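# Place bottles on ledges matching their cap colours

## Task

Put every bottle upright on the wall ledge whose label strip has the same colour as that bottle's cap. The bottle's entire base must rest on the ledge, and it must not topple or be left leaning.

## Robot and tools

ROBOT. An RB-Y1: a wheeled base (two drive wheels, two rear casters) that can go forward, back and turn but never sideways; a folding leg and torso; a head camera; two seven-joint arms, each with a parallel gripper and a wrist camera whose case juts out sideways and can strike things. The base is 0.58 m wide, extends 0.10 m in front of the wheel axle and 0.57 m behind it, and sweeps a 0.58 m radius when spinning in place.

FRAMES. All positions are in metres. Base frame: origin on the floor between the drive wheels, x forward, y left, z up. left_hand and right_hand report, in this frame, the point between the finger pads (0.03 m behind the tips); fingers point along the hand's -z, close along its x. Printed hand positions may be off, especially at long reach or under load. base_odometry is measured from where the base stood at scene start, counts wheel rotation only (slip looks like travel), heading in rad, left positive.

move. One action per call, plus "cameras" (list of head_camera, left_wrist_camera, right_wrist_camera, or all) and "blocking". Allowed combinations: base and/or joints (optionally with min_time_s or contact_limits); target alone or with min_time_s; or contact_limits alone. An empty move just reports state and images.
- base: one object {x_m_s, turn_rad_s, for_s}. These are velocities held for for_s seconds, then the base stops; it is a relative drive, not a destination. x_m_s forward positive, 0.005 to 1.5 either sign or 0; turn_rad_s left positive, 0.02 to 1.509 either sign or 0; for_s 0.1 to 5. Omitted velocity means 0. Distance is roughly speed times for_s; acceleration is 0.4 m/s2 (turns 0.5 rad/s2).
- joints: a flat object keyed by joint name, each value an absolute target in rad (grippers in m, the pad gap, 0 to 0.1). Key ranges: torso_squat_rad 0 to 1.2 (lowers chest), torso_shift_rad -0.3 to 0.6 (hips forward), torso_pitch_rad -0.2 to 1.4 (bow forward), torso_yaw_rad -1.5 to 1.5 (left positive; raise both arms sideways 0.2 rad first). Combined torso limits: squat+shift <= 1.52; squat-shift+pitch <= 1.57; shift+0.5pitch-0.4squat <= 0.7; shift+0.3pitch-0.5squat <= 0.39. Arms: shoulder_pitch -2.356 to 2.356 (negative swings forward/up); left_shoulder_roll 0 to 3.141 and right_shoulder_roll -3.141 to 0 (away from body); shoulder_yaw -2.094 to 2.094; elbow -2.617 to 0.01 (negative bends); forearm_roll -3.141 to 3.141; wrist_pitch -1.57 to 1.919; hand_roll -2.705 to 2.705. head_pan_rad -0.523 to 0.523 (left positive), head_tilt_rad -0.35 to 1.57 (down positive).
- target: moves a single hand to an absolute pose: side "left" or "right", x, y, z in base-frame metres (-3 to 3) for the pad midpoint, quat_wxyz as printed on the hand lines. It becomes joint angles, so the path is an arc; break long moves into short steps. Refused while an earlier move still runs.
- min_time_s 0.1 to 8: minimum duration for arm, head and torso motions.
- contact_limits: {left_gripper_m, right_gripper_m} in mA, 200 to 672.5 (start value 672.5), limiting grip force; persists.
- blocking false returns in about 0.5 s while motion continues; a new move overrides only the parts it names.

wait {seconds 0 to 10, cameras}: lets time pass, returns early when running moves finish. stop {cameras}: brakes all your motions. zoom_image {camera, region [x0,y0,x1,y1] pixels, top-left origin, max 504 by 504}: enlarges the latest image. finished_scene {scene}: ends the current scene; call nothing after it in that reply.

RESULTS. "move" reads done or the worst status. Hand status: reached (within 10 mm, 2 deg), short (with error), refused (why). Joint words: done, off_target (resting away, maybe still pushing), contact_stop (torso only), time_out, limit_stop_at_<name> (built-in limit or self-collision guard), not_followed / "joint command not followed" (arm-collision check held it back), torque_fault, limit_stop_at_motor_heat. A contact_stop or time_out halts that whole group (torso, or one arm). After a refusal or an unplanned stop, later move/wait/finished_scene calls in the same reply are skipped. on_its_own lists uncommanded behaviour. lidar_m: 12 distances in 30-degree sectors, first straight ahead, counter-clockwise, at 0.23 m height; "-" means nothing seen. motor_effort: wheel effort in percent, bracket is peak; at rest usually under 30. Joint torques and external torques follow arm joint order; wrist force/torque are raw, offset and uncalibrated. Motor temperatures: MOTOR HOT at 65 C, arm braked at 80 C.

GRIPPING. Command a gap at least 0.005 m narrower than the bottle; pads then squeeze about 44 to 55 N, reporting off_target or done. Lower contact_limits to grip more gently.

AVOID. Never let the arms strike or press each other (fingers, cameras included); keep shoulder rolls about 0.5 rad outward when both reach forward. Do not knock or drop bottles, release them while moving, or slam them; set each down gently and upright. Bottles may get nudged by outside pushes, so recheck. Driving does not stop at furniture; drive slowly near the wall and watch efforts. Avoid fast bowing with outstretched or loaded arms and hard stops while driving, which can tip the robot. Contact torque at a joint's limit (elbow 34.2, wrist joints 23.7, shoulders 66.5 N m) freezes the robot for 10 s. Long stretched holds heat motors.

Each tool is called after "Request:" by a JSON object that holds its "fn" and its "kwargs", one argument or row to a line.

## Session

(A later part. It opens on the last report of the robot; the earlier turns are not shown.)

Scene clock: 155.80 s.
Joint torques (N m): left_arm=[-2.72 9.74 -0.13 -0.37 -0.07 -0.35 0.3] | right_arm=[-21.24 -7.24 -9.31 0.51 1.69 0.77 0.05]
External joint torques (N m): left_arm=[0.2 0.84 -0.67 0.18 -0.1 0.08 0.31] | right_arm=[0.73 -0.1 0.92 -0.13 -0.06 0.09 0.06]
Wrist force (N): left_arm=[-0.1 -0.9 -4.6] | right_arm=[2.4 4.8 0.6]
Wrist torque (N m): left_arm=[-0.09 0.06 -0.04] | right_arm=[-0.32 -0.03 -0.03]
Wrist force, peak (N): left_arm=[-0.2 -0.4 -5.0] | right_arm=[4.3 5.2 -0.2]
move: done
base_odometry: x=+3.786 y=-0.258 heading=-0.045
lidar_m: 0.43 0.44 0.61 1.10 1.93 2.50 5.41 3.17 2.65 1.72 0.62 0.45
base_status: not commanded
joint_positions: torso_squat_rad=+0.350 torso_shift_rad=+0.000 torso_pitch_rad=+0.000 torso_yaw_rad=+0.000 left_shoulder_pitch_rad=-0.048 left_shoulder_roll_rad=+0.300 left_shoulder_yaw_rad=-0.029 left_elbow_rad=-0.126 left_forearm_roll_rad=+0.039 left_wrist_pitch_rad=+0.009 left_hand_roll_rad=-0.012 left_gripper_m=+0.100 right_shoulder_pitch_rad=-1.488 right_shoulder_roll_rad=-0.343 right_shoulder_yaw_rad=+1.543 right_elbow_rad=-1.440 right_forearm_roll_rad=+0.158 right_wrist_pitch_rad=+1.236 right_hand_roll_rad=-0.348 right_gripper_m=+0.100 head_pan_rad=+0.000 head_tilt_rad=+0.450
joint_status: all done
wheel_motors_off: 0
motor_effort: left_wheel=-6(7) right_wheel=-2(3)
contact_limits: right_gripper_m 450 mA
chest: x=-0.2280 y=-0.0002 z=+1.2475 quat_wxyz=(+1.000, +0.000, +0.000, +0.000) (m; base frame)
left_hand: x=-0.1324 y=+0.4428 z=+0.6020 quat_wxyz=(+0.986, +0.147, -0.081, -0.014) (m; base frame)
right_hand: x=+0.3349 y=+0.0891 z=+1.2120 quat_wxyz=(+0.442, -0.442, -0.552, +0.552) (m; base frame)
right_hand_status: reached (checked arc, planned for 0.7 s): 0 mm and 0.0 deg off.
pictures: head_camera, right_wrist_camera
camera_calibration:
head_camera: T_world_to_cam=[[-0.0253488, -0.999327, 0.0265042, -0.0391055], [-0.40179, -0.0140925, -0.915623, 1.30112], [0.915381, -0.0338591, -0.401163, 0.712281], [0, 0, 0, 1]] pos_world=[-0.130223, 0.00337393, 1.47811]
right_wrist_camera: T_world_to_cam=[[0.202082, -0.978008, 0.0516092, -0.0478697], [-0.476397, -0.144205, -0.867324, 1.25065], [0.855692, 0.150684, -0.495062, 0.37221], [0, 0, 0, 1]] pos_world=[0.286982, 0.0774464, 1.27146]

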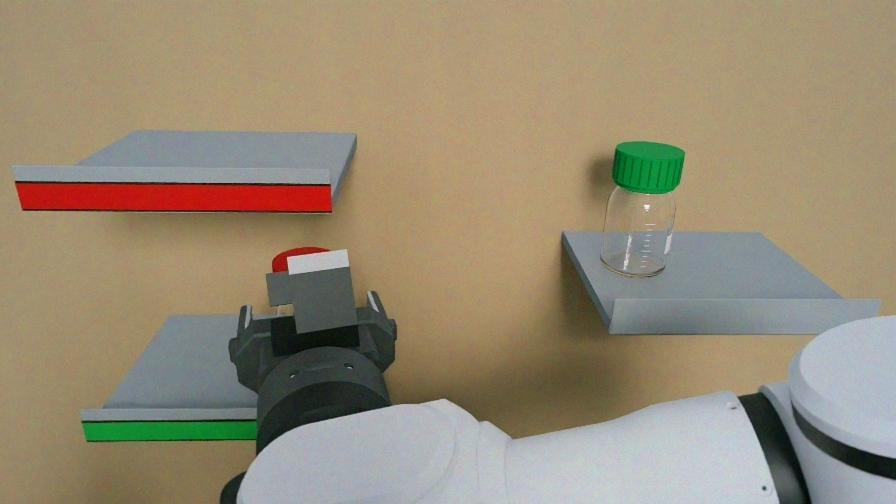

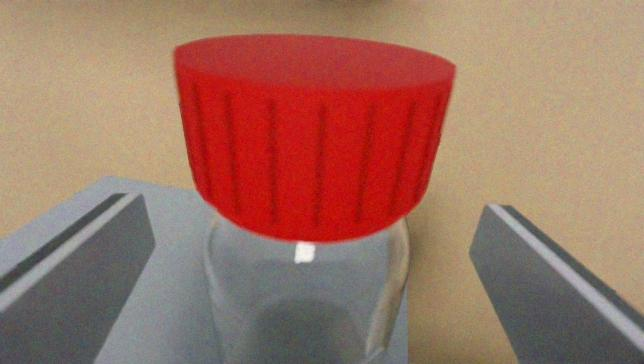

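Request:
{"fn": "move", "kwargs": {
  "target": {"side": "right", "x": 0.342, "y": 0.0935, "z": 1.212, "quat_wxyz": [0.4419, -0.4419, -0.552, 0.552]},
  "min_time_s": 0.5
}}

Request:
{"fn": "move", "kwargs": {
  "joints": {"right_gripper_m": 0.045},
  "cameras": ["right_wrist_camera"]
}}

Scene clock: 157.00 s.
Joint torques (N m): left_arm=[-3.01 9.69 -0.18 -0.52 -0.21 -0.62 0.31] | right_arm=[-22.06 -6.92 -9.84 1.17 1.61 0.64 -0.11]
External joint torques (N m): left_arm=[-0.09 0.79 -0.72 0.03 -0.24 -0.19 0.32] | right_arm=[0.1 0.3 0.25 0.42 -0.11 -0.05 -0.11]
Wrist force (N): left_arm=[0.1 -0.7 -4.9] | right_arm=[2.7 4.7 0.4]
Wrist torque (N m): left_arm=[-0.12 0.08 -0.04] | right_arm=[-0.28 0.00 -0.04]
Wrist force, peak (N): left_arm=[0.1 -0.7 -4.9] | right_arm=[3.5 5.2 1.2]
move: done
base_odometry: x=+3.786 y=-0.258 heading=-0.045
lidar_m: 0.43 0.45 0.62 1.10 1.93 2.49 5.41 3.17 2.66 1.73 0.62 0.45
base_status: not commanded
joint_positions: torso_squat_rad=+0.350 torso_shift_rad=+0.000 torso_pitch_rad=+0.000 torso_yaw_rad=+0.000 left_shoulder_pitch_rad=-0.048 left_shoulder_roll_rad=+0.300 left_shoulder_yaw_rad=-0.029 left_elbow_rad=-0.126 left_forearm_roll_rad=+0.039 left_wrist_pitch_rad=+0.009 left_hand_roll_rad=-0.012 left_gripper_m=+0.100 right_shoulder_pitch_rad=-1.493 right_shoulder_roll_rad=-0.323 right_shoulder_yaw_rad=+1.541 right_elbow_rad=-1.392 right_forearm_roll_rad=+0.156 right_wrist_pitch_rad=+1.208 right_hand_roll_rad=-0.350 right_gripper_m=+0.100 head_pan_rad=+0.000 head_tilt_rad=+0.450
joint_status: all done
wheel_motors_off: 0
motor_effort: left_wheel=-6(7) right_wheel=-2(3)
contact_limits: right_gripper_m 450 mA
chest: x=-0.2280 y=-0.0002 z=+1.2475 quat_wxyz=(+1.000, +0.000, +0.000, +0.000) (m; base frame)
left_hand: x=-0.1324 y=+0.4428 z=+0.6020 quat_wxyz=(+0.986, +0.147, -0.081, -0.014) (m; base frame)
right_hand: x=+0.3414 y=+0.0928 z=+1.2120 quat_wxyz=(+0.442, -0.442, -0.552, +0.552) (m; base frame)
right_hand_status: reached (checked arc, planned for 0.5 s): 1 mm and 0.0 deg off.
pictures: none

Scene clock: 158.13 s.
Joint torques (N m): left_arm=[-2.88 9.51 0.09 -0.28 -0.11 -0.5 0.23] | right_arm=[-21.97 -6.45 -10.24 0.76 1.4 0.58 -0.09]
External joint torques (N m): left_arm=[0.04 0.62 -0.45 0.27 -0.14 -0.07 0.24] | right_arm=[0.19 0.77 -0.15 0.01 -0.32 -0.11 -0.09]
Wrist force (N): left_arm=[0.0 -0.7 -4.4] | right_arm=[2.6 3.9 0.0]
Wrist torque (N m): left_arm=[-0.10 0.07 -0.05] | right_arm=[-0.25 0.03 -0.05]
Wrist force, peak (N): left_arm=[0.4 -0.6 -5.1] | right_arm=[3.5 5.2 0.9]
move: off_target
base_odometry: x=+3.786 y=-0.258 heading=-0.045
lidar_m: 0.43 0.45 0.61 1.11 1.93 2.50 5.41 3.16 2.65 1.72 0.63 0.44
base_status: not commanded
joint_positions: torso_squat_rad=+0.350 torso_shift_rad=+0.000 torso_pitch_rad=+0.000 torso_yaw_rad=+0.000 left_shoulder_pitch_rad=-0.048 left_shoulder_roll_rad=+0.300 left_shoulder_yaw_rad=-0.029 left_elbow_rad=-0.126 left_forearm_roll_rad=+0.039 left_wrist_pitch_rad=+0.009 left_hand_roll_rad=-0.012 left_gripper_m=+0.100 right_shoulder_pitch_rad=-1.493 right_shoulder_roll_rad=-0.323 right_shoulder_yaw_rad=+1.541 right_elbow_rad=-1.392 right_forearm_roll_rad=+0.156 right_wrist_pitch_rad=+1.208 right_hand_roll_rad=-0.350 right_gripper_m=+0.055 head_pan_rad=+0.000 head_tilt_rad=+0.450
joint_status: right_gripper_m off_target (ended at +0.055, target +0.045)
wheel_motors_off: 0
motor_effort: left_wheel=-6(7) right_wheel=-2(3)
contact_limits: right_gripper_m 450 mA
chest: x=-0.2280 y=-0.0002 z=+1.2475 quat_wxyz=(+1.000, +0.000, +0.000, +0.000) (m; base frame)
left_hand: x=-0.1324 y=+0.4428 z=+0.6020 quat_wxyz=(+0.986, +0.147, -0.081, -0.014) (m; base frame)
right_hand: x=+0.3414 y=+0.0928 z=+1.2121 quat_wxyz=(+0.442, -0.442, -0.552, +0.552) (m; base frame)
pictures: right_wrist_camera
camera_calibration:
right_wrist_camera: T_world_to_cam=[[0.201962, -0.978024, 0.0517727, -0.0457365], [-0.476553, -0.144316, -0.86722, 1.2542], [0.855633, 0.150473, -0.495227, 0.366336], [0, 0, 0, 1]] pos_world=[0.293482, 0.0811457, 1.27146]

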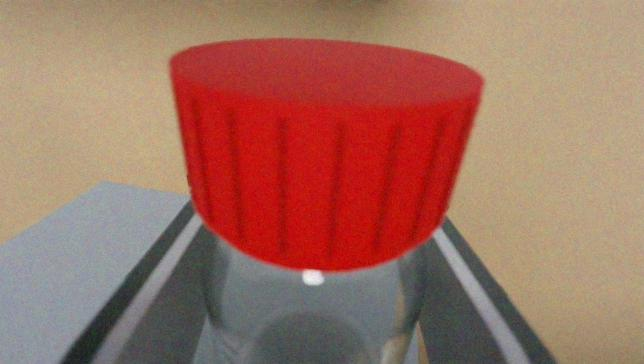

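Request:
{"fn": "move", "kwargs": {
  "target": {"side": "right", "x": 0.342, "y": 0.0935, "z": 1.232, "quat_wxyz": [0.4419, -0.4419, -0.552, 0.552]},
  "min_time_s": 0.6
}}

Request:
{"fn": "move", "kwargs": {
  "target": {"side": "right", "x": 0.296, "y": 0.0818, "z": 1.235, "quat_wxyz": [0.4419, -0.4419, -0.552, 0.552]},
  "min_time_s": 0.6,
  "cameras": ["head_camera", "right_wrist_camera"]
}}

Scene clock: 159.60 s.
Joint torques (N m): left_arm=[-2.94 9.81 -0.28 -0.42 -0.23 -0.32 0.24] | right_arm=[-23.34 -9.69 -11.15 0.44 1.61 0.68 0.1]
External joint torques (N m): left_arm=[-0.03 0.91 -0.82 0.12 -0.26 0.11 0.25] | right_arm=[-1.13 -2.11 -0.9 -0.46 -0.13 0.05 0.1]
Wrist force (N): left_arm=[0.1 -0.5 -4.7] | right_arm=[2.7 6.0 0.6]
Wrist torque (N m): left_arm=[-0.14 0.09 -0.04] | right_arm=[-0.28 -0.02 -0.23]
Wrist force, peak (N): left_arm=[0.1 -0.6 -5.2] | right_arm=[4.0 6.7 0.7]
move: done
base_odometry: x=+3.786 y=-0.258 heading=-0.045
lidar_m: 0.43 0.45 0.62 1.11 1.93 2.49 5.41 3.17 2.66 1.72 0.62 0.45
base_status: not commanded
joint_positions: torso_squat_rad=+0.350 torso_shift_rad=+0.000 torso_pitch_rad=+0.000 torso_yaw_rad=+0.000 left_shoulder_pitch_rad=-0.048 left_shoulder_roll_rad=+0.300 left_shoulder_yaw_rad=-0.029 left_elbow_rad=-0.126 left_forearm_roll_rad=+0.039 left_wrist_pitch_rad=+0.009 left_hand_roll_rad=-0.012 left_gripper_m=+0.100 right_shoulder_pitch_rad=-1.525 right_shoulder_roll_rad=-0.344 right_shoulder_yaw_rad=+1.516 right_elbow_rad=-1.417 right_forearm_roll_rad=+0.118 right_wrist_pitch_rad=+1.208 right_hand_roll_rad=-0.319 right_gripper_m=+0.055 head_pan_rad=+0.000 head_tilt_rad=+0.450
joint_status: all done
wheel_motors_off: 0
motor_effort: left_wheel=-7(7) right_wheel=-2(3)
contact_limits: right_gripper_m 450 mA
chest: x=-0.2280 y=-0.0002 z=+1.2475 quat_wxyz=(+1.000, +0.000, +0.000, +0.000) (m; base frame)
left_hand: x=-0.1324 y=+0.4428 z=+0.6020 quat_wxyz=(+0.986, +0.147, -0.081, -0.014) (m; base frame)
right_hand: x=+0.3418 y=+0.0939 z=+1.2315 quat_wxyz=(+0.441, -0.442, -0.553, +0.552) (m; base frame)
right_hand_status: reached (checked arc, planned for 0.6 s): 1 mm and 0.1 deg off.
pictures: none

Scene clock: 160.87 s.
Joint torques (N m): left_arm=[-2.86 9.28 -0.01 -0.57 -0.16 -0.53 0.2] | right_arm=[-19.43 -7.93 -10.79 0.52 1.94 0.57 0.15]
External joint torques (N m): left_arm=[0.05 0.38 -0.55 -0.03 -0.19 -0.1 0.21] | right_arm=[1.34 -0.93 -0.02 0.17 0.07 -0.02 0.16]
Wrist force (N): left_arm=[0.2 -0.8 -4.9] | right_arm=[3.5 6.1 0.0]
Wrist torque (N m): left_arm=[-0.11 0.07 -0.05] | right_arm=[-0.26 0.07 -0.25]
Wrist force, peak (N): left_arm=[0.0 -0.4 -5.0] | right_arm=[2.7 8.3 1.4]
move: done
base_odometry: x=+3.786 y=-0.258 heading=-0.045
lidar_m: 0.43 0.45 0.62 1.11 1.92 2.50 5.40 3.17 2.65 1.72 0.63 0.46
base_status: not commanded
joint_positions: torso_squat_rad=+0.350 torso_shift_rad=+0.000 torso_pitch_rad=+0.000 torso_yaw_rad=+0.000 left_shoulder_pitch_rad=-0.048 left_shoulder_roll_rad=+0.300 left_shoulder_yaw_rad=-0.029 left_elbow_rad=-0.126 left_forearm_roll_rad=+0.039 left_wrist_pitch_rad=+0.009 left_hand_roll_rad=-0.012 left_gripper_m=+0.100 right_shoulder_pitch_rad=-1.513 right_shoulder_roll_rad=-0.419 right_shoulder_yaw_rad=+1.514 right_elbow_rad=-1.680 right_forearm_roll_rad=+0.118 right_wrist_pitch_rad=+1.395 right_hand_roll_rad=-0.294 right_gripper_m=+0.055 head_pan_rad=+0.000 head_tilt_rad=+0.450
joint_status: all done
wheel_motors_off: 0
motor_effort: left_wheel=-6(7) right_wheel=-1(3)
contact_limits: right_gripper_m 450 mA
chest: x=-0.2280 y=-0.0002 z=+1.2475 quat_wxyz=(+1.000, +0.000, +0.000, +0.000) (m; base frame)
left_hand: x=-0.1324 y=+0.4428 z=+0.6020 quat_wxyz=(+0.986, +0.147, -0.081, -0.014) (m; base frame)
right_hand: x=+0.2960 y=+0.0818 z=+1.2349 quat_wxyz=(+0.442, -0.442, -0.552, +0.552) (m; base frame)
right_hand_status: reached (checked arc, planned for 0.6 s): 0 mm and 0.0 deg off.
pictures: head_camera, right_wrist_camera
camera_calibration:
head_camera: T_world_to_cam=[[-0.0253898, -0.999329, 0.0264131, -0.0390764], [-0.401787, -0.0139926, -0.915626, 1.30112], [0.915381, -0.0338601, -0.401162, 0.712277], [0, 0, 0, 1]] pos_world=[-0.130223, 0.0032737, 1.47811]
right_wrist_camera: T_world_to_cam=[[0.202214, -0.977978, 0.0516499, -0.0484173], [-0.476364, -0.144303, -0.867326, 1.25093], [0.855679, 0.150782, -0.495053, 0.417919], [0, 0, 0, 1]] pos_world=[0.248083, 0.0701467, 1.29436]

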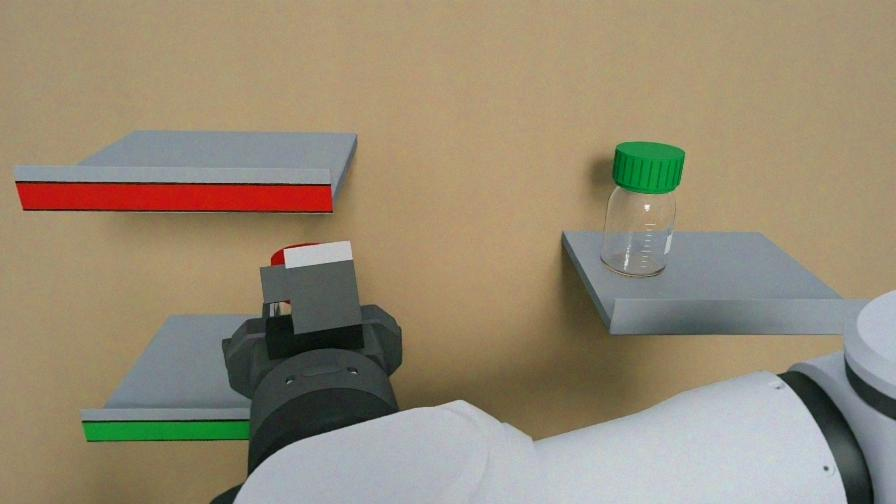

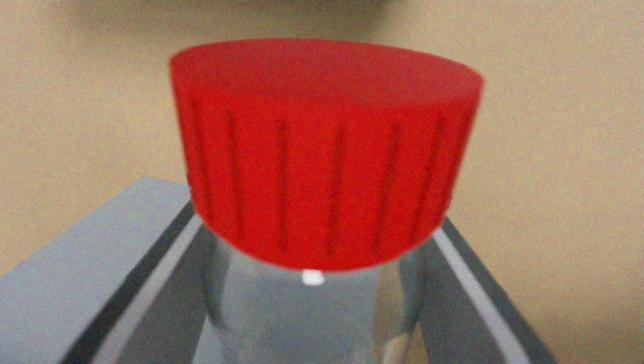

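Request:
{"fn": "move", "kwargs": {
  "target": {"side": "right", "x": 0.20, "y": 0.058, "z": 1.258, "quat_wxyz": [0.4419, -0.4419, -0.552, 0.552]},
  "min_time_s": 0.9
}}

Request:
{"fn": "move", "kwargs": {
  "target": {"side": "right", "x": 0.19, "y": 0.09, "z": 1.36, "quat_wxyz": [0.4419, -0.4419, -0.552, 0.552]},
  "min_time_s": 0.9
}}

Request:
{"fn": "move", "kwargs": {
  "target": {"side": "right", "x": 0.20, "y": 0.112, "z": 1.45, "quat_wxyz": [0.4419, -0.4419, -0.552, 0.552]},
  "min_time_s": 0.9,
  "cameras": ["head_camera", "right_wrist_camera"]
}}

Scene clock: 162.93 s.
Joint torques (N m): left_arm=[-2.92 9.64 -0.12 -0.59 -0.12 -0.41 0.23] | right_arm=[-17.71 -7.04 -10.14 -0.31 1.92 0.26 -0.01]
External joint torques (N m): left_arm=[-0.01 0.74 -0.66 -0.05 -0.15 0.02 0.23] | right_arm=[-0.01 -1.04 0.16 0.14 -0.02 -0.19 -0.01]
Wrist force (N): left_arm=[0.3 -0.5 -4.7] | right_arm=[3.5 6.4 0.5]
Wrist torque (N m): left_arm=[-0.14 0.10 -0.03] | right_arm=[-0.30 0.09 -0.21]
Wrist force, peak (N): left_arm=[0.2 -0.8 -5.0] | right_arm=[4.7 7.1 0.6]
move: done
base_odometry: x=+3.786 y=-0.258 heading=-0.045
lidar_m: 0.43 0.45 0.61 1.11 1.93 2.50 5.41 3.17 2.66 1.72 0.62 0.45
base_status: not commanded
joint_positions: torso_squat_rad=+0.350 torso_shift_rad=+0.000 torso_pitch_rad=+0.000 torso_yaw_rad=+0.000 left_shoulder_pitch_rad=-0.048 left_shoulder_roll_rad=+0.300 left_shoulder_yaw_rad=-0.029 left_elbow_rad=-0.126 left_forearm_roll_rad=+0.039 left_wrist_pitch_rad=+0.009 left_hand_roll_rad=-0.012 left_gripper_m=+0.100 right_shoulder_pitch_rad=-1.518 right_shoulder_roll_rad=-0.488 right_shoulder_yaw_rad=+1.483 right_elbow_rad=-2.124 right_forearm_roll_rad=+0.098 right_wrist_pitch_rad=+1.765 right_hand_roll_rad=-0.227 right_gripper_m=+0.055 head_pan_rad=+0.000 head_tilt_rad=+0.450
joint_status: all done
wheel_motors_off: 0
motor_effort: left_wheel=-6(7) right_wheel=-2(3)
contact_limits: right_gripper_m 450 mA
chest: x=-0.2280 y=-0.0002 z=+1.2475 quat_wxyz=(+1.000, +0.000, +0.000, +0.000) (m; base frame)
left_hand: x=-0.1324 y=+0.4428 z=+0.6020 quat_wxyz=(+0.986, +0.147, -0.081, -0.014) (m; base frame)
right_hand: x=+0.2009 y=+0.0584 z=+1.2577 quat_wxyz=(+0.442, -0.442, -0.552, +0.552) (m; base frame)
right_hand_status: reached (checked arc, planned for 0.9 s): 1 mm and 0.0 deg off.
pictures: none

Scene clock: 164.17 s.
Joint torques (N m): left_arm=[-2.88 9.56 -0.03 -0.39 -0.05 -0.41 0.25] | right_arm=[-17.55 -7.67 -9.85 1.21 1.97 0.28 -0.07]
External joint torques (N m): left_arm=[0.04 0.66 -0.57 0.16 -0.08 0.01 0.25] | right_arm=[-0.28 -0.28 0.57 -0.17 0 0.16 -0.06]
Wrist force (N): left_arm=[0.2 -0.6 -4.6] | right_arm=[3.3 6.4 1.0]
Wrist torque (N m): left_arm=[-0.13 0.12 -0.04] | right_arm=[-0.26 0.08 -0.21]
Wrist force, peak (N): left_arm=[-0.2 -0.6 -5.0] | right_arm=[3.8 7.2 0.5]
move: done
base_odometry: x=+3.786 y=-0.258 heading=-0.045
lidar_m: 0.43 0.45 0.62 1.11 1.93 2.50 5.40 3.17 2.65 1.72 0.63 0.45
base_status: not commanded
joint_positions: torso_squat_rad=+0.350 torso_shift_rad=+0.000 torso_pitch_rad=+0.000 torso_yaw_rad=+0.000 left_shoulder_pitch_rad=-0.048 left_shoulder_roll_rad=+0.300 left_shoulder_yaw_rad=-0.029 left_elbow_rad=-0.126 left_forearm_roll_rad=+0.039 left_wrist_pitch_rad=+0.009 left_hand_roll_rad=-0.012 left_gripper_m=+0.100 right_shoulder_pitch_rad=-1.698 right_shoulder_roll_rad=-0.457 right_shoulder_yaw_rad=+1.217 right_elbow_rad=-2.071 right_forearm_roll_rad=-0.158 right_wrist_pitch_rad=+1.789 right_hand_roll_rad=-0.062 right_gripper_m=+0.055 head_pan_rad=+0.000 head_tilt_rad=+0.450
joint_status: all done
wheel_motors_off: 0
motor_effort: left_wheel=-6(7) right_wheel=-2(3)
contact_limits: right_gripper_m 450 mA
chest: x=-0.2280 y=-0.0002 z=+1.2475 quat_wxyz=(+1.000, +0.000, +0.000, +0.000) (m; base frame)
left_hand: x=-0.1324 y=+0.4428 z=+0.6020 quat_wxyz=(+0.986, +0.147, -0.081, -0.014) (m; base frame)
right_hand: x=+0.1899 y=+0.0898 z=+1.3598 quat_wxyz=(+0.442, -0.442, -0.552, +0.552) (m; base frame)
right_hand_status: reached (checked arc, planned for 0.9 s): 0 mm and 0.0 deg off.
pictures: none

Scene clock: 165.40 s.
Joint torques (N m): left_arm=[-3.35 9.68 0.08 -0.45 -0.15 -0.39 0.4] | right_arm=[-17.51 -8.81 -10 2.55 2.17 -0.24 -0.04]
External joint torques (N m): left_arm=[-0.43 0.78 -0.46 0.09 -0.18 0.04 0.4] | right_arm=[-0.26 0.15 0.13 0.1 0.18 -0.03 -0.04]
Wrist force (N): left_arm=[0.1 -0.6 -4.8] | right_arm=[3.3 6.0 0.9]
Wrist torque (N m): left_arm=[-0.12 0.08 -0.04] | right_arm=[-0.26 0.11 -0.24]
Wrist force, peak (N): left_arm=[0.1 -0.7 -5.0] | right_arm=[4.8 6.4 0.6]
move: done
base_odometry: x=+3.786 y=-0.258 heading=-0.045
lidar_m: 0.43 0.44 0.61 1.10 1.94 2.49 5.41 3.17 2.66 1.72 0.62 0.45
base_status: not commanded
joint_positions: torso_squat_rad=+0.350 torso_shift_rad=+0.000 torso_pitch_rad=+0.000 torso_yaw_rad=+0.000 left_shoulder_pitch_rad=-0.048 left_shoulder_roll_rad=+0.300 left_shoulder_yaw_rad=-0.029 left_elbow_rad=-0.126 left_forearm_roll_rad=+0.039 left_wrist_pitch_rad=+0.009 left_hand_roll_rad=-0.012 left_gripper_m=+0.100 right_shoulder_pitch_rad=-1.850 right_shoulder_roll_rad=-0.437 right_shoulder_yaw_rad=+1.029 right_elbow_rad=-1.860 right_forearm_roll_rad=-0.326 right_wrist_pitch_rad=+1.698 right_hand_roll_rad=+0.106 right_gripper_m=+0.055 head_pan_rad=+0.000 head_tilt_rad=+0.450
joint_status: all done
wheel_motors_off: 0
motor_effort: left_wheel=-6(7) right_wheel=-2(3)
contact_limits: right_gripper_m 450 mA
chest: x=-0.2280 y=-0.0002 z=+1.2475 quat_wxyz=(+1.000, +0.000, +0.000, +0.000) (m; base frame)
left_hand: x=-0.1324 y=+0.4428 z=+0.6021 quat_wxyz=(+0.986, +0.147, -0.081, -0.014) (m; base frame)
right_hand: x=+0.2000 y=+0.1118 z=+1.4498 quat_wxyz=(+0.442, -0.442, -0.552, +0.552) (m; base frame)
right_hand_status: reached (checked arc, planned for 0.9 s): 0 mm and 0.0 deg off.
pictures: head_camera, right_wrist_camera
camera_calibration:
head_camera: T_world_to_cam=[[-0.0253898, -0.999329, 0.0264131, -0.0390764], [-0.401787, -0.0139926, -0.915626, 1.30112], [0.915381, -0.0338601, -0.401162, 0.712277], [0, 0, 0, 1]] pos_world=[-0.130223, 0.0032737, 1.47811]
right_wrist_camera: T_world_to_cam=[[0.201953, -0.978037, 0.0515722, -0.0106025], [-0.47643, -0.144111, -0.867321, 1.3959], [0.855704, 0.150587, -0.49507, 0.601969], [0, 0, 0, 1]] pos_world=[0.152082, 0.100146, 1.50926]

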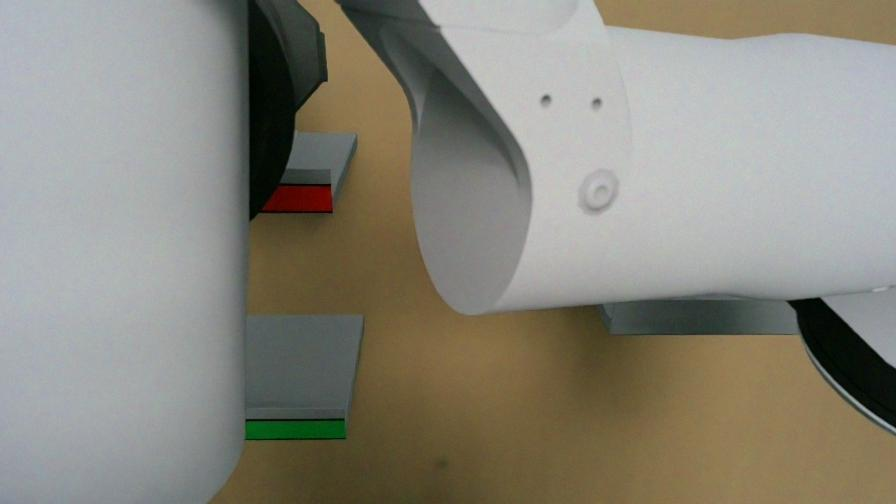

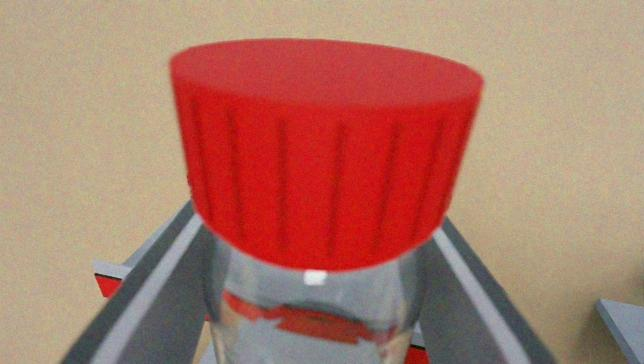

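Request:
{"fn": "move", "kwargs": {
  "target": {"side": "right", "x": 0.268, "y": 0.1295, "z": 1.452, "quat_wxyz": [0.4419, -0.4419, -0.552, 0.552]},
  "min_time_s": 0.7
}}

Request:
{"fn": "move", "kwargs": {
  "target": {"side": "right", "x": 0.335, "y": 0.1465, "z": 1.446, "quat_wxyz": [0.4419, -0.4419, -0.552, 0.552]},
  "min_time_s": 0.7
}}

Request:
{"fn": "move", "kwargs": {
  "target": {"side": "right", "x": 0.335, "y": 0.1465, "z": 1.409, "quat_wxyz": [0.4419, -0.4419, -0.552, 0.552]},
  "min_time_s": 0.7,
  "cameras": ["head_camera", "right_wrist_camera"]
}}

Scene clock: 167.40 s.
Joint torques (N m): left_arm=[-3.45 9.59 0.16 -0.39 -0.15 -0.28 0.28] | right_arm=[-18.81 -10.16 -7.5 1.65 2.23 -0.17 0.18]
External joint torques (N m): left_arm=[-0.54 0.69 -0.38 0.16 -0.18 0.14 0.29] | right_arm=[0.69 -0.32 2.67 -0.08 0.27 0.16 0.18]
Wrist force (N): left_arm=[0.1 -0.7 -4.7] | right_arm=[3.1 6.5 1.6]
Wrist torque (N m): left_arm=[-0.12 0.07 -0.03] | right_arm=[-0.30 0.02 -0.24]
Wrist force, peak (N): left_arm=[0.0 -0.7 -4.9] | right_arm=[3.6 6.8 2.5]
move: done
base_odometry: x=+3.786 y=-0.258 heading=-0.045
lidar_m: 0.43 0.45 0.62 1.11 1.94 2.49 5.41 3.18 2.65 1.72 0.63 0.45
base_status: not commanded
joint_positions: torso_squat_rad=+0.350 torso_shift_rad=+0.000 torso_pitch_rad=+0.000 torso_yaw_rad=+0.000 left_shoulder_pitch_rad=-0.048 left_shoulder_roll_rad=+0.300 left_shoulder_yaw_rad=-0.029 left_elbow_rad=-0.126 left_forearm_roll_rad=+0.039 left_wrist_pitch_rad=+0.009 left_hand_roll_rad=-0.012 left_gripper_m=+0.100 right_shoulder_pitch_rad=-1.833 right_shoulder_roll_rad=-0.383 right_shoulder_yaw_rad=+1.054 right_elbow_rad=-1.558 right_forearm_roll_rad=-0.281 right_wrist_pitch_rad=+1.441 right_hand_roll_rad=+0.164 right_gripper_m=+0.055 head_pan_rad=+0.000 head_tilt_rad=+0.450
joint_status: all done
wheel_motors_off: 0
motor_effort: left_wheel=-7(7) right_wheel=-1(3)
contact_limits: right_gripper_m 450 mA
chest: x=-0.2280 y=-0.0002 z=+1.2475 quat_wxyz=(+1.000, +0.000, +0.000, +0.000) (m; base frame)
left_hand: x=-0.1324 y=+0.4428 z=+0.6020 quat_wxyz=(+0.986, +0.147, -0.081, -0.014) (m; base frame)
right_hand: x=+0.2679 y=+0.1294 z=+1.4520 quat_wxyz=(+0.442, -0.442, -0.552, +0.552) (m; base frame)
right_hand_status: reached (checked arc, planned for 0.7 s): 0 mm and 0.0 deg off.
pictures: none

Scene clock: 168.87 s.
Joint torques (N m): left_arm=[-3.05 9.41 -0.08 -0.65 -0.06 -0.44 0.25] | right_arm=[-22.29 -12.38 -6.87 0.95 1.88 -0.14 0.1]
External joint torques (N m): left_arm=[-0.13 0.52 -0.62 -0.11 -0.09 -0.02 0.26] | right_arm=[-0.76 -1.36 2.13 0.04 0.08 0.28 0.11]
Wrist force (N): left_arm=[0.0 -1.0 -4.6] | right_arm=[3.4 6.2 1.0]
Wrist torque (N m): left_arm=[-0.09 0.08 -0.03] | right_arm=[-0.23 0.08 -0.19]
Wrist force, peak (N): left_arm=[-0.1 -0.7 -5.0] | right_arm=[5.1 7.1 0.9]
move: done
base_odometry: x=+3.786 y=-0.258 heading=-0.045
lidar_m: 0.43 0.45 0.62 1.11 1.93 2.50 5.41 3.17 2.66 1.72 0.62 0.44
base_status: not commanded
joint_positions: torso_squat_rad=+0.350 torso_shift_rad=+0.000 torso_pitch_rad=+0.000 torso_yaw_rad=+0.000 left_shoulder_pitch_rad=-0.048 left_shoulder_roll_rad=+0.300 left_shoulder_yaw_rad=-0.029 left_elbow_rad=-0.126 left_forearm_roll_rad=+0.039 left_wrist_pitch_rad=+0.009 left_hand_roll_rad=-0.012 left_gripper_m=+0.100 right_shoulder_pitch_rad=-1.839 right_shoulder_roll_rad=-0.269 right_shoulder_yaw_rad=+1.075 right_elbow_rad=-1.179 right_forearm_roll_rad=-0.247 right_wrist_pitch_rad=+1.164 right_hand_roll_rad=+0.208 right_gripper_m=+0.055 head_pan_rad=+0.000 head_tilt_rad=+0.450
joint_status: all done
wheel_motors_off: 0
motor_effort: left_wheel=-6(7) right_wheel=-2(3)
contact_limits: right_gripper_m 450 mA
chest: x=-0.2280 y=-0.0002 z=+1.2475 quat_wxyz=(+1.000, +0.000, +0.000, +0.000) (m; base frame)
left_hand: x=-0.1324 y=+0.4428 z=+0.6020 quat_wxyz=(+0.986, +0.147, -0.081, -0.014) (m; base frame)
right_hand: x=+0.3343 y=+0.1460 z=+1.4457 quat_wxyz=(+0.442, -0.442, -0.552, +0.552) (m; base frame)
right_hand_status: reached (checked arc, planned for 0.7 s): 1 mm and 0.1 deg off.
pictures: none

Scene clock: 169.90 s.
Joint torques (N m): left_arm=[-3.26 9.9 -0.22 -0.34 -0.08 -0.44 0.24] | right_arm=[-20.97 -10.62 -6.6 0.35 1.91 -0.18 -0.03]
External joint torques (N m): left_arm=[-0.35 1.01 -0.75 0.21 -0.11 -0.01 0.24] | right_arm=[0.74 -0.29 2.84 -0.41 0.08 0.09 -0.02]
Wrist force (N): left_arm=[0.0 -0.4 -4.7] | right_arm=[3.0 6.3 0.9]
Wrist torque (N m): left_arm=[-0.16 0.07 -0.03] | right_arm=[-0.33 0.00 -0.02]
Wrist force, peak (N): left_arm=[0.3 -0.6 -5.0] | right_arm=[3.8 6.9 1.5]
move: done
base_odometry: x=+3.786 y=-0.258 heading=-0.045
lidar_m: 0.43 0.44 0.61 1.11 1.93 2.49 5.41 3.17 2.66 1.72 0.62 0.45
base_status: not commanded
joint_positions: torso_squat_rad=+0.350 torso_shift_rad=+0.000 torso_pitch_rad=+0.000 torso_yaw_rad=+0.000 left_shoulder_pitch_rad=-0.048 left_shoulder_roll_rad=+0.300 left_shoulder_yaw_rad=-0.029 left_elbow_rad=-0.126 left_forearm_roll_rad=+0.039 left_wrist_pitch_rad=+0.009 left_hand_roll_rad=-0.012 left_gripper_m=+0.100 right_shoulder_pitch_rad=-1.772 right_shoulder_roll_rad=-0.262 right_shoulder_yaw_rad=+1.124 right_elbow_rad=-1.233 right_forearm_roll_rad=-0.176 right_wrist_pitch_rad=+1.182 right_hand_roll_rad=+0.135 right_gripper_m=+0.055 head_pan_rad=+0.000 head_tilt_rad=+0.450
joint_status: all done
wheel_motors_off: 0
motor_effort: left_wheel=-6(7) right_wheel=-2(3)
contact_limits: right_gripper_m 450 mA
chest: x=-0.2280 y=-0.0002 z=+1.2475 quat_wxyz=(+1.000, +0.000, +0.000, +0.000) (m; base frame)
left_hand: x=-0.1324 y=+0.4428 z=+0.6020 quat_wxyz=(+0.986, +0.147, -0.081, -0.014) (m; base frame)
right_hand: x=+0.3350 y=+0.1464 z=+1.4092 quat_wxyz=(+0.442, -0.442, -0.552, +0.552) (m; base frame)
right_hand_status: reached (checked arc, planned for 0.7 s): 0 mm and 0.0 deg off.
pictures: head_camera, right_wrist_camera
camera_calibration:
head_camera: T_world_to_cam=[[-0.025348, -0.999327, 0.0265061, -0.0391082], [-0.40179, -0.0140945, -0.915623, 1.30112], [0.915381, -0.0338591, -0.401163, 0.712281], [0, 0, 0, 1]] pos_world=[-0.130223, 0.00337394, 1.47811]
right_wrist_camera: T_world_to_cam=[[0.202056, -0.978037, 0.051155, -0.00136313], [-0.476459, -0.143799, -0.867357, 1.42997], [0.855664, 0.150881, -0.49505, 0.460946], [0, 0, 0, 1]] pos_world=[0.287182, 0.134747, 1.46855]

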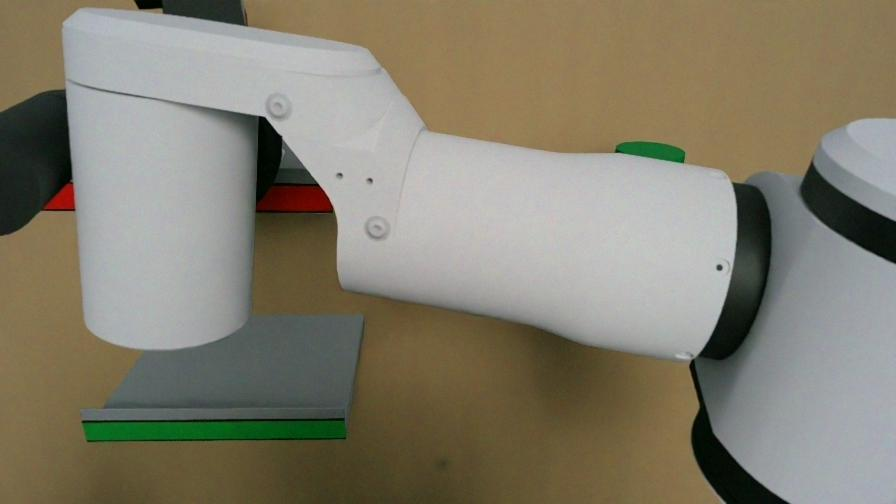

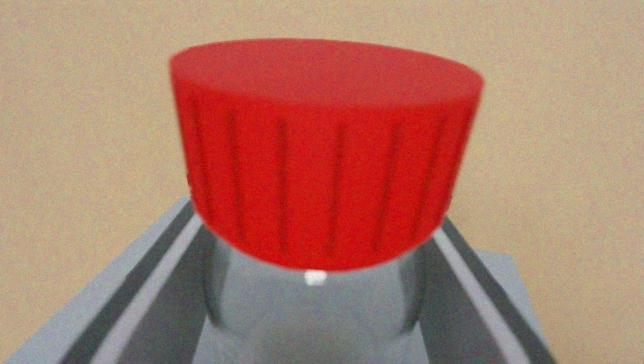

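Not yet in contact; lower a bit more.

Request:
{"fn": "move", "kwargs": {
  "target": {"side": "right", "x": 0.335, "y": 0.1465, "z": 1.403, "quat_wxyz": [0.4419, -0.4419, -0.552, 0.552]},
  "min_time_s": 0.5
}}

Scene clock: 171.03 s.
Joint torques (N m): left_arm=[-3.33 9.49 0.15 -0.44 -0.15 -0.46 0.27] | right_arm=[-15.34 -7.91 -4.54 -0.44 -0.2 0.49 -0.06]
External joint torques (N m): left_arm=[-0.41 0.59 -0.39 0.1 -0.18 -0.03 0.28] | right_arm=[6.38 2.31 4.96 -1.18 -2.03 0.74 -0.05]
Wrist force (N): left_arm=[0.3 -0.6 -4.8] | right_arm=[3.5 -5.8 -2.7]
Wrist torque (N m): left_arm=[-0.12 0.10 -0.04] | right_arm=[-0.42 0.09 -0.12]
Wrist force, peak (N): left_arm=[0.1 -0.4 -4.9] | right_arm=[3.8 7.2 0.7]
move: done
base_odometry: x=+3.786 y=-0.258 heading=-0.045
lidar_m: 0.43 0.45 0.62 1.11 1.93 2.50 5.40 3.16 2.65 1.72 0.62 0.46
base_status: not commanded
joint_positions: torso_squat_rad=+0.350 torso_shift_rad=+0.000 torso_pitch_rad=+0.000 torso_yaw_rad=+0.000 left_shoulder_pitch_rad=-0.048 left_shoulder_roll_rad=+0.300 left_shoulder_yaw_rad=-0.029 left_elbow_rad=-0.126 left_forearm_roll_rad=+0.039 left_wrist_pitch_rad=+0.009 left_hand_roll_rad=-0.012 left_gripper_m=+0.100 right_shoulder_pitch_rad=-1.763 right_shoulder_roll_rad=-0.262 right_shoulder_yaw_rad=+1.130 right_elbow_rad=-1.241 right_forearm_roll_rad=-0.164 right_wrist_pitch_rad=+1.184 right_hand_roll_rad=+0.124 right_gripper_m=+0.055 head_pan_rad=+0.000 head_tilt_rad=+0.450
joint_status: all done
wheel_motors_off: 0
motor_effort: left_wheel=-6(7) right_wheel=-1(3)
contact_limits: right_gripper_m 450 mA
chest: x=-0.2280 y=-0.0002 z=+1.2475 quat_wxyz=(+1.000, +0.000, +0.000, +0.000) (m; base frame)
left_hand: x=-0.1324 y=+0.4428 z=+0.6020 quat_wxyz=(+0.986, +0.147, -0.081, -0.014) (m; base frame)
right_hand: x=+0.3350 y=+0.1463 z=+1.4044 quat_wxyz=(+0.442, -0.442, -0.553, +0.551) (m; base frame)
right_hand_status: reached (checked arc, planned for 0.5 s): 1 mm and 0.1 deg off.
pictures: none

Request:
{"fn": "move", "kwargs": {
  "joints": {"right_gripper_m": 0.1}
}}

Request:
{"fn": "move", "kwargs": {
  "target": {"side": "right", "x": 0.268, "y": 0.1295, "z": 1.415, "quat_wxyz": [0.4419, -0.4419, -0.552, 0.552]},
  "min_time_s": 0.8
}}

Request:
{"fn": "move", "kwargs": {
  "target": {"side": "right", "x": 0.20, "y": 0.112, "z": 1.42, "quat_wxyz": [0.4419, -0.4419, -0.552, 0.552]},
  "min_time_s": 0.8,
  "cameras": ["head_camera", "right_wrist_camera"]
}}

Scene clock: 180.37 s.
Joint torques (N m): left_arm=[-2.89 9.52 -0.33 -0.5 -0.09 -0.52 0.29] | right_arm=[-19.81 -9.6 -6.4 0.26 1.52 0.14 -0.12]
External joint torques (N m): left_arm=[0.03 0.62 -0.87 0.04 -0.12 -0.09 0.3] | right_arm=[1.91 0.61 3.1 -0.46 -0.32 0.39 -0.11]
Wrist force (N): left_arm=[0.0 -0.7 -4.7] | right_arm=[3.4 4.8 0.6]
Wrist torque (N m): left_arm=[-0.10 0.05 -0.04] | right_arm=[-0.33 0.05 -0.02]
Wrist force, peak (N): left_arm=[0.0 -0.6 -5.0] | right_arm=[3.8 -5.7 -4.0]
move: done
base_odometry: x=+3.786 y=-0.258 heading=-0.045
lidar_m: 0.42 0.45 0.62 1.10 1.93 2.49 5.41 3.17 2.66 1.72 0.62 0.45
base_status: not commanded
joint_positions: torso_squat_rad=+0.350 torso_shift_rad=+0.000 torso_pitch_rad=+0.000 torso_yaw_rad=+0.000 left_shoulder_pitch_rad=-0.048 left_shoulder_roll_rad=+0.300 left_shoulder_yaw_rad=-0.029 left_elbow_rad=-0.126 left_forearm_roll_rad=+0.039 left_wrist_pitch_rad=+0.009 left_hand_roll_rad=-0.012 left_gripper_m=+0.100 right_shoulder_pitch_rad=-1.762 right_shoulder_roll_rad=-0.261 right_shoulder_yaw_rad=+1.131 right_elbow_rad=-1.241 right_forearm_roll_rad=-0.164 right_wrist_pitch_rad=+1.184 right_hand_roll_rad=+0.124 right_gripper_m=+0.100 head_pan_rad=+0.000 head_tilt_rad=+0.450
joint_status: all done
wheel_motors_off: 0
motor_effort: left_wheel=-6(7) right_wheel=-1(3)
contact_limits: right_gripper_m 450 mA
chest: x=-0.2280 y=-0.0002 z=+1.2475 quat_wxyz=(+1.000, +0.000, +0.000, +0.000) (m; base frame)
left_hand: x=-0.1324 y=+0.4428 z=+0.6020 quat_wxyz=(+0.986, +0.147, -0.081, -0.014) (m; base frame)
right_hand: x=+0.3350 y=+0.1464 z=+1.4036 quat_wxyz=(+0.442, -0.442, -0.552, +0.552) (m; base frame)
pictures: none

Scene clock: 181.70 s.
Joint torques (N m): left_arm=[-2.64 9.65 0.22 -0.58 -0.07 -0.34 0.22] | right_arm=[-18.33 -10.32 -10.19 1.04 1.67 -0.28 -0.25]
External joint torques (N m): left_arm=[0.28 0.75 -0.32 -0.03 -0.1 0.09 0.22] | right_arm=[1.34 -1.13 0.32 -0.27 -0.31 -0.06 -0.24]
Wrist force (N): left_arm=[0.1 -0.8 -4.6] | right_arm=[3.3 4.6 0.2]
Wrist torque (N m): left_arm=[-0.11 0.09 -0.03] | right_arm=[-0.31 0.08 -0.07]
Wrist force, peak (N): left_arm=[0.1 -0.9 -4.9] | right_arm=[3.2 5.8 0.6]
move: done
base_odometry: x=+3.786 y=-0.258 heading=-0.045
lidar_m: 0.42 0.45 0.62 1.11 1.93 2.50 5.41 3.17 2.66 1.73 0.63 0.45
base_status: not commanded
joint_positions: torso_squat_rad=+0.350 torso_shift_rad=+0.000 torso_pitch_rad=+0.000 torso_yaw_rad=+0.000 left_shoulder_pitch_rad=-0.048 left_shoulder_roll_rad=+0.300 left_shoulder_yaw_rad=-0.029 left_elbow_rad=-0.126 left_forearm_roll_rad=+0.039 left_wrist_pitch_rad=+0.009 left_hand_roll_rad=-0.012 left_gripper_m=+0.100 right_shoulder_pitch_rad=-1.761 right_shoulder_roll_rad=-0.367 right_shoulder_yaw_rad=+1.102 right_elbow_rad=-1.612 right_forearm_roll_rad=-0.202 right_wrist_pitch_rad=+1.461 right_hand_roll_rad=+0.109 right_gripper_m=+0.100 head_pan_rad=+0.000 head_tilt_rad=+0.450
joint_status: all done
wheel_motors_off: 0
motor_effort: left_wheel=-6(7) right_wheel=-1(3)
contact_limits: right_gripper_m 450 mA
chest: x=-0.2280 y=-0.0002 z=+1.2475 quat_wxyz=(+1.000, +0.000, +0.000, +0.000) (m; base frame)
left_hand: x=-0.1324 y=+0.4428 z=+0.6021 quat_wxyz=(+0.986, +0.148, -0.081, -0.014) (m; base frame)
right_hand: x=+0.2681 y=+0.1296 z=+1.4151 quat_wxyz=(+0.442, -0.442, -0.552, +0.552) (m; base frame)
right_hand_status: reached (checked arc, planned for 0.8 s): 0 mm and 0.0 deg off.
pictures: none

Scene clock: 182.83 s.
Joint torques (N m): left_arm=[-2.88 9.71 0.11 -0.48 -0.05 -0.56 0.19] | right_arm=[-17.44 -9.88 -9.84 1.73 1.64 -0.1 -0.12]
External joint torques (N m): left_arm=[0.05 0.81 -0.42 0.06 -0.08 -0.14 0.2] | right_arm=[0.01 -1.46 0.51 -0.16 -0.34 0.06 -0.11]
Wrist force (N): left_arm=[0.2 -0.8 -4.5] | right_arm=[3.3 4.7 0.5]
Wrist torque (N m): left_arm=[-0.12 0.09 -0.05] | right_arm=[-0.28 0.05 -0.04]
Wrist force, peak (N): left_arm=[0.1 -0.9 -4.9] | right_arm=[4.4 5.4 1.2]
move: done
base_odometry: x=+3.786 y=-0.258 heading=-0.045
lidar_m: 0.43 0.45 0.62 1.10 1.93 2.50 5.41 3.17 2.66 1.71 0.62 0.45
base_status: not commanded
joint_positions: torso_squat_rad=+0.350 torso_shift_rad=+0.000 torso_pitch_rad=+0.000 torso_yaw_rad=+0.000 left_shoulder_pitch_rad=-0.048 left_shoulder_roll_rad=+0.300 left_shoulder_yaw_rad=-0.029 left_elbow_rad=-0.126 left_forearm_roll_rad=+0.039 left_wrist_pitch_rad=+0.009 left_hand_roll_rad=-0.012 left_gripper_m=+0.100 right_shoulder_pitch_rad=-1.782 right_shoulder_roll_rad=-0.412 right_shoulder_yaw_rad=+1.067 right_elbow_rad=-1.904 right_forearm_roll_rad=-0.249 right_wrist_pitch_rad=+1.722 right_hand_roll_rad=+0.078 right_gripper_m=+0.100 head_pan_rad=+0.000 head_tilt_rad=+0.450
joint_status: all done
wheel_motors_off: 0
motor_effort: left_wheel=-6(7) right_wheel=-2(3)
contact_limits: right_gripper_m 450 mA
chest: x=-0.2280 y=-0.0002 z=+1.2475 quat_wxyz=(+1.000, +0.000, +0.000, +0.000) (m; base frame)
left_hand: x=-0.1324 y=+0.4428 z=+0.6021 quat_wxyz=(+0.986, +0.148, -0.081, -0.014) (m; base frame)
right_hand: x=+0.2000 y=+0.1121 z=+1.4199 quat_wxyz=(+0.442, -0.442, -0.552, +0.552) (m; base frame)
right_hand_status: reached (checked arc, planned for 0.8 s): 0 mm and 0.0 deg off.
pictures: head_camera, right_wrist_camera
camera_calibration:
head_camera: T_world_to_cam=[[-0.0253913, -0.999329, 0.0264099, -0.0390744], [-0.401787, -0.0139891, -0.915626, 1.30108], [0.915381, -0.0338601, -0.401162, 0.712369], [0, 0, 0, 1]] pos_world=[-0.130323, 0.00327369, 1.47811]
right_wrist_camera: T_world_to_cam=[[0.202135, -0.977992, 0.0516964, -0.00909556], [-0.47645, -0.144318, -0.867276, 1.36991], [0.85565, 0.150676, -0.495136, 0.587099], [0, 0, 0, 1]] pos_world=[0.152182, 0.100346, 1.47926]

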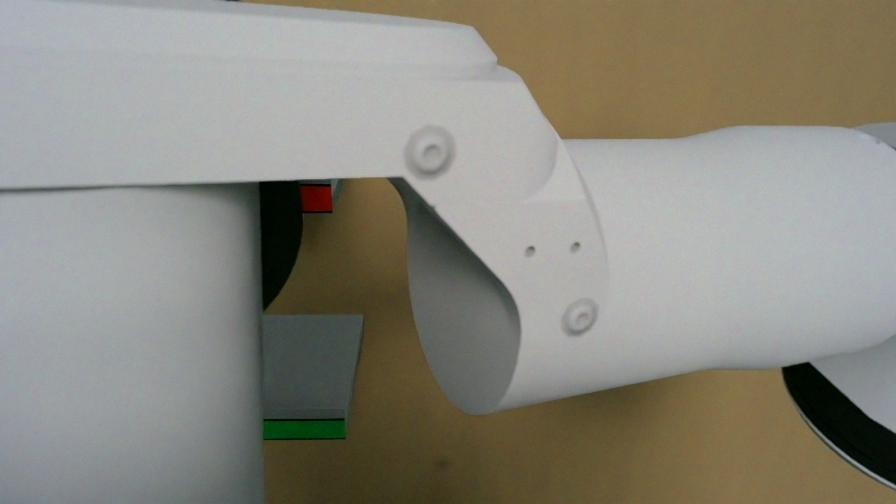

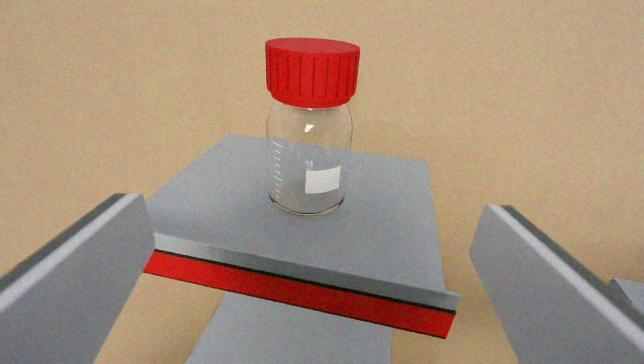

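Request:
{"fn": "move", "kwargs": {
  "target": {"side": "right", "x": 0.20, "y": -0.08, "z": 1.39, "quat_wxyz": [0.4693, -0.4693, -0.5289, 0.5289]},
  "min_time_s": 1.0
}}

Request:
{"fn": "move", "kwargs": {
  "target": {"side": "right", "x": 0.22, "y": -0.188, "z": 1.32, "quat_wxyz": [0.5, -0.5, -0.5, 0.5]},
  "min_time_s": 0.9,
  "cameras": ["head_camera", "right_wrist_camera"]
}}

Scene clock: 184.80 s.
Joint torques (N m): left_arm=[-3.26 10.02 0.09 -0.52 -0.06 -0.43 0.25] | right_arm=[-14.27 -5.91 -9.79 1.76 1.57 -0.09 -0.23]
External joint torques (N m): left_arm=[-0.34 1.12 -0.45 0.03 -0.09 0 0.26] | right_arm=[1.61 -0.06 -0.52 -0.45 -0.43 -0.06 -0.22]
Wrist force (N): left_arm=[0.3 -0.4 -4.9] | right_arm=[2.3 4.7 0.8]
Wrist torque (N m): left_arm=[-0.15 0.10 -0.04] | right_arm=[-0.23 0.00 -0.05]
Wrist force, peak (N): left_arm=[0.4 -0.8 -5.0] | right_arm=[4.9 5.0 1.7]
move: done
base_odometry: x=+3.786 y=-0.258 heading=-0.045
lidar_m: 0.43 0.45 0.62 1.11 1.93 2.49 5.40 3.17 2.66 1.73 0.63 0.45
base_status: not commanded
joint_positions: torso_squat_rad=+0.350 torso_shift_rad=+0.000 torso_pitch_rad=+0.000 torso_yaw_rad=+0.000 left_shoulder_pitch_rad=-0.048 left_shoulder_roll_rad=+0.300 left_shoulder_yaw_rad=-0.029 left_elbow_rad=-0.126 left_forearm_roll_rad=+0.039 left_wrist_pitch_rad=+0.009 left_hand_roll_rad=-0.012 left_gripper_m=+0.100 right_shoulder_pitch_rad=-1.495 right_shoulder_roll_rad=-1.020 right_shoulder_yaw_rad=+1.027 right_elbow_rad=-2.459 right_forearm_roll_rad=-0.270 right_wrist_pitch_rad=+1.701 right_hand_roll_rad=+0.017 right_gripper_m=+0.100 head_pan_rad=+0.000 head_tilt_rad=+0.450
joint_status: all done
wheel_motors_off: 0
motor_effort: left_wheel=-6(7) right_wheel=-1(3)
contact_limits: right_gripper_m 450 mA
chest: x=-0.2280 y=-0.0002 z=+1.2475 quat_wxyz=(+1.000, +0.000, +0.000, +0.000) (m; base frame)
left_hand: x=-0.1324 y=+0.4428 z=+0.6021 quat_wxyz=(+0.986, +0.148, -0.081, -0.014) (m; base frame)
right_hand: x=+0.2000 y=-0.0801 z=+1.3900 quat_wxyz=(+0.469, -0.470, -0.529, +0.529) (m; base frame)
right_hand_status: reached (checked arc, planned for 1.0 s): 0 mm and 0.0 deg off.
pictures: none

Scene clock: 186.03 s.
Joint torques (N m): left_arm=[-3.29 9.61 -0.47 -0.6 -0.17 -0.44 0.21] | right_arm=[-13.29 -7.97 -6.83 -0.14 2.01 -0.04 -0.13]
External joint torques (N m): left_arm=[-0.37 0.71 -1.01 -0.06 -0.2 -0.01 0.22] | right_arm=[0.98 -0.74 2.6 -0.52 0.02 -0.29 -0.12]
Wrist force (N): left_arm=[0.1 -0.5 -4.5] | right_arm=[2.9 4.3 0.0]
Wrist torque (N m): left_arm=[-0.14 0.08 -0.04] | right_arm=[-0.21 -0.01 -0.05]
Wrist force, peak (N): left_arm=[0.1 -0.5 -5.1] | right_arm=[3.3 5.5 0.8]
move: done
base_odometry: x=+3.786 y=-0.258 heading=-0.045
lidar_m: 0.43 0.44 0.62 1.11 1.93 2.50 5.41 3.17 2.65 1.72 0.63 0.45
base_status: not commanded
joint_positions: torso_squat_rad=+0.350 torso_shift_rad=+0.000 torso_pitch_rad=+0.000 torso_yaw_rad=+0.000 left_shoulder_pitch_rad=-0.048 left_shoulder_roll_rad=+0.300 left_shoulder_yaw_rad=-0.029 left_elbow_rad=-0.126 left_forearm_roll_rad=+0.039 left_wrist_pitch_rad=+0.009 left_hand_roll_rad=-0.012 left_gripper_m=+0.100 right_shoulder_pitch_rad=-1.214 right_shoulder_roll_rad=-1.332 right_shoulder_yaw_rad=+1.162 right_elbow_rad=-2.533 right_forearm_roll_rad=+0.006 right_wrist_pitch_rad=+1.513 right_hand_roll_rad=-0.122 right_gripper_m=+0.100 head_pan_rad=+0.000 head_tilt_rad=+0.450
joint_status: all done
wheel_motors_off: 0
motor_effort: left_wheel=-6(7) right_wheel=-2(2)
contact_limits: right_gripper_m 450 mA
chest: x=-0.2280 y=-0.0002 z=+1.2475 quat_wxyz=(+1.000, +0.000, +0.000, +0.000) (m; base frame)
left_hand: x=-0.1324 y=+0.4428 z=+0.6021 quat_wxyz=(+0.986, +0.148, -0.081, -0.014) (m; base frame)
right_hand: x=+0.2194 y=-0.1879 z=+1.3200 quat_wxyz=(+0.501, -0.501, -0.497, +0.501) (m; base frame)
right_hand_status: reached (checked arc, planned for 0.9 s): 1 mm and 0.4 deg off.
pictures: head_camera, right_wrist_camera
camera_calibration:
head_camera: T_world_to_cam=[[-0.0253898, -0.999329, 0.0264131, -0.0390764], [-0.401787, -0.0139926, -0.915626, 1.30112], [0.915381, -0.0338601, -0.401162, 0.712277], [0, 0, 0, 1]] pos_world=[-0.130223, 0.0032737, 1.47811]
right_wrist_camera: T_world_to_cam=[[-0.021154, -0.998232, 0.0555479, -0.26113], [-0.499797, -0.0375609, -0.865328, 1.2718], [0.865884, -0.0460678, -0.498119, 0.531049], [0, 0, 0, 1]] pos_world=[0.170292, -0.188434, 1.37956]

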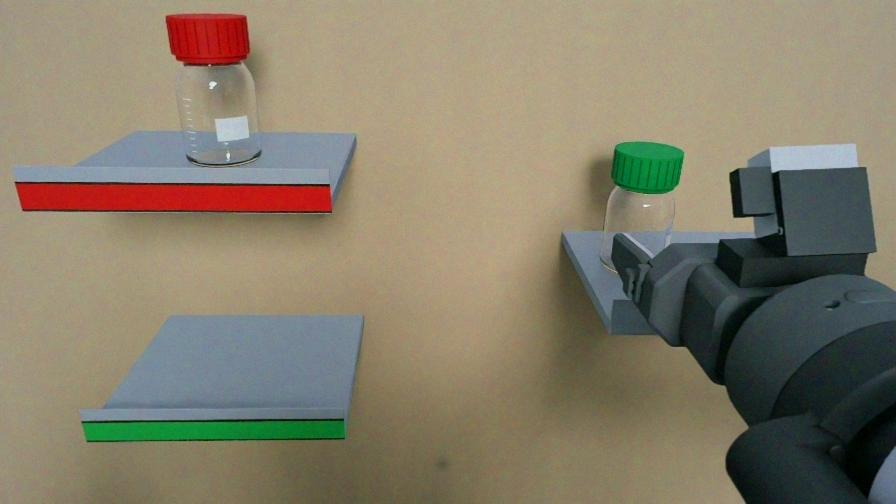

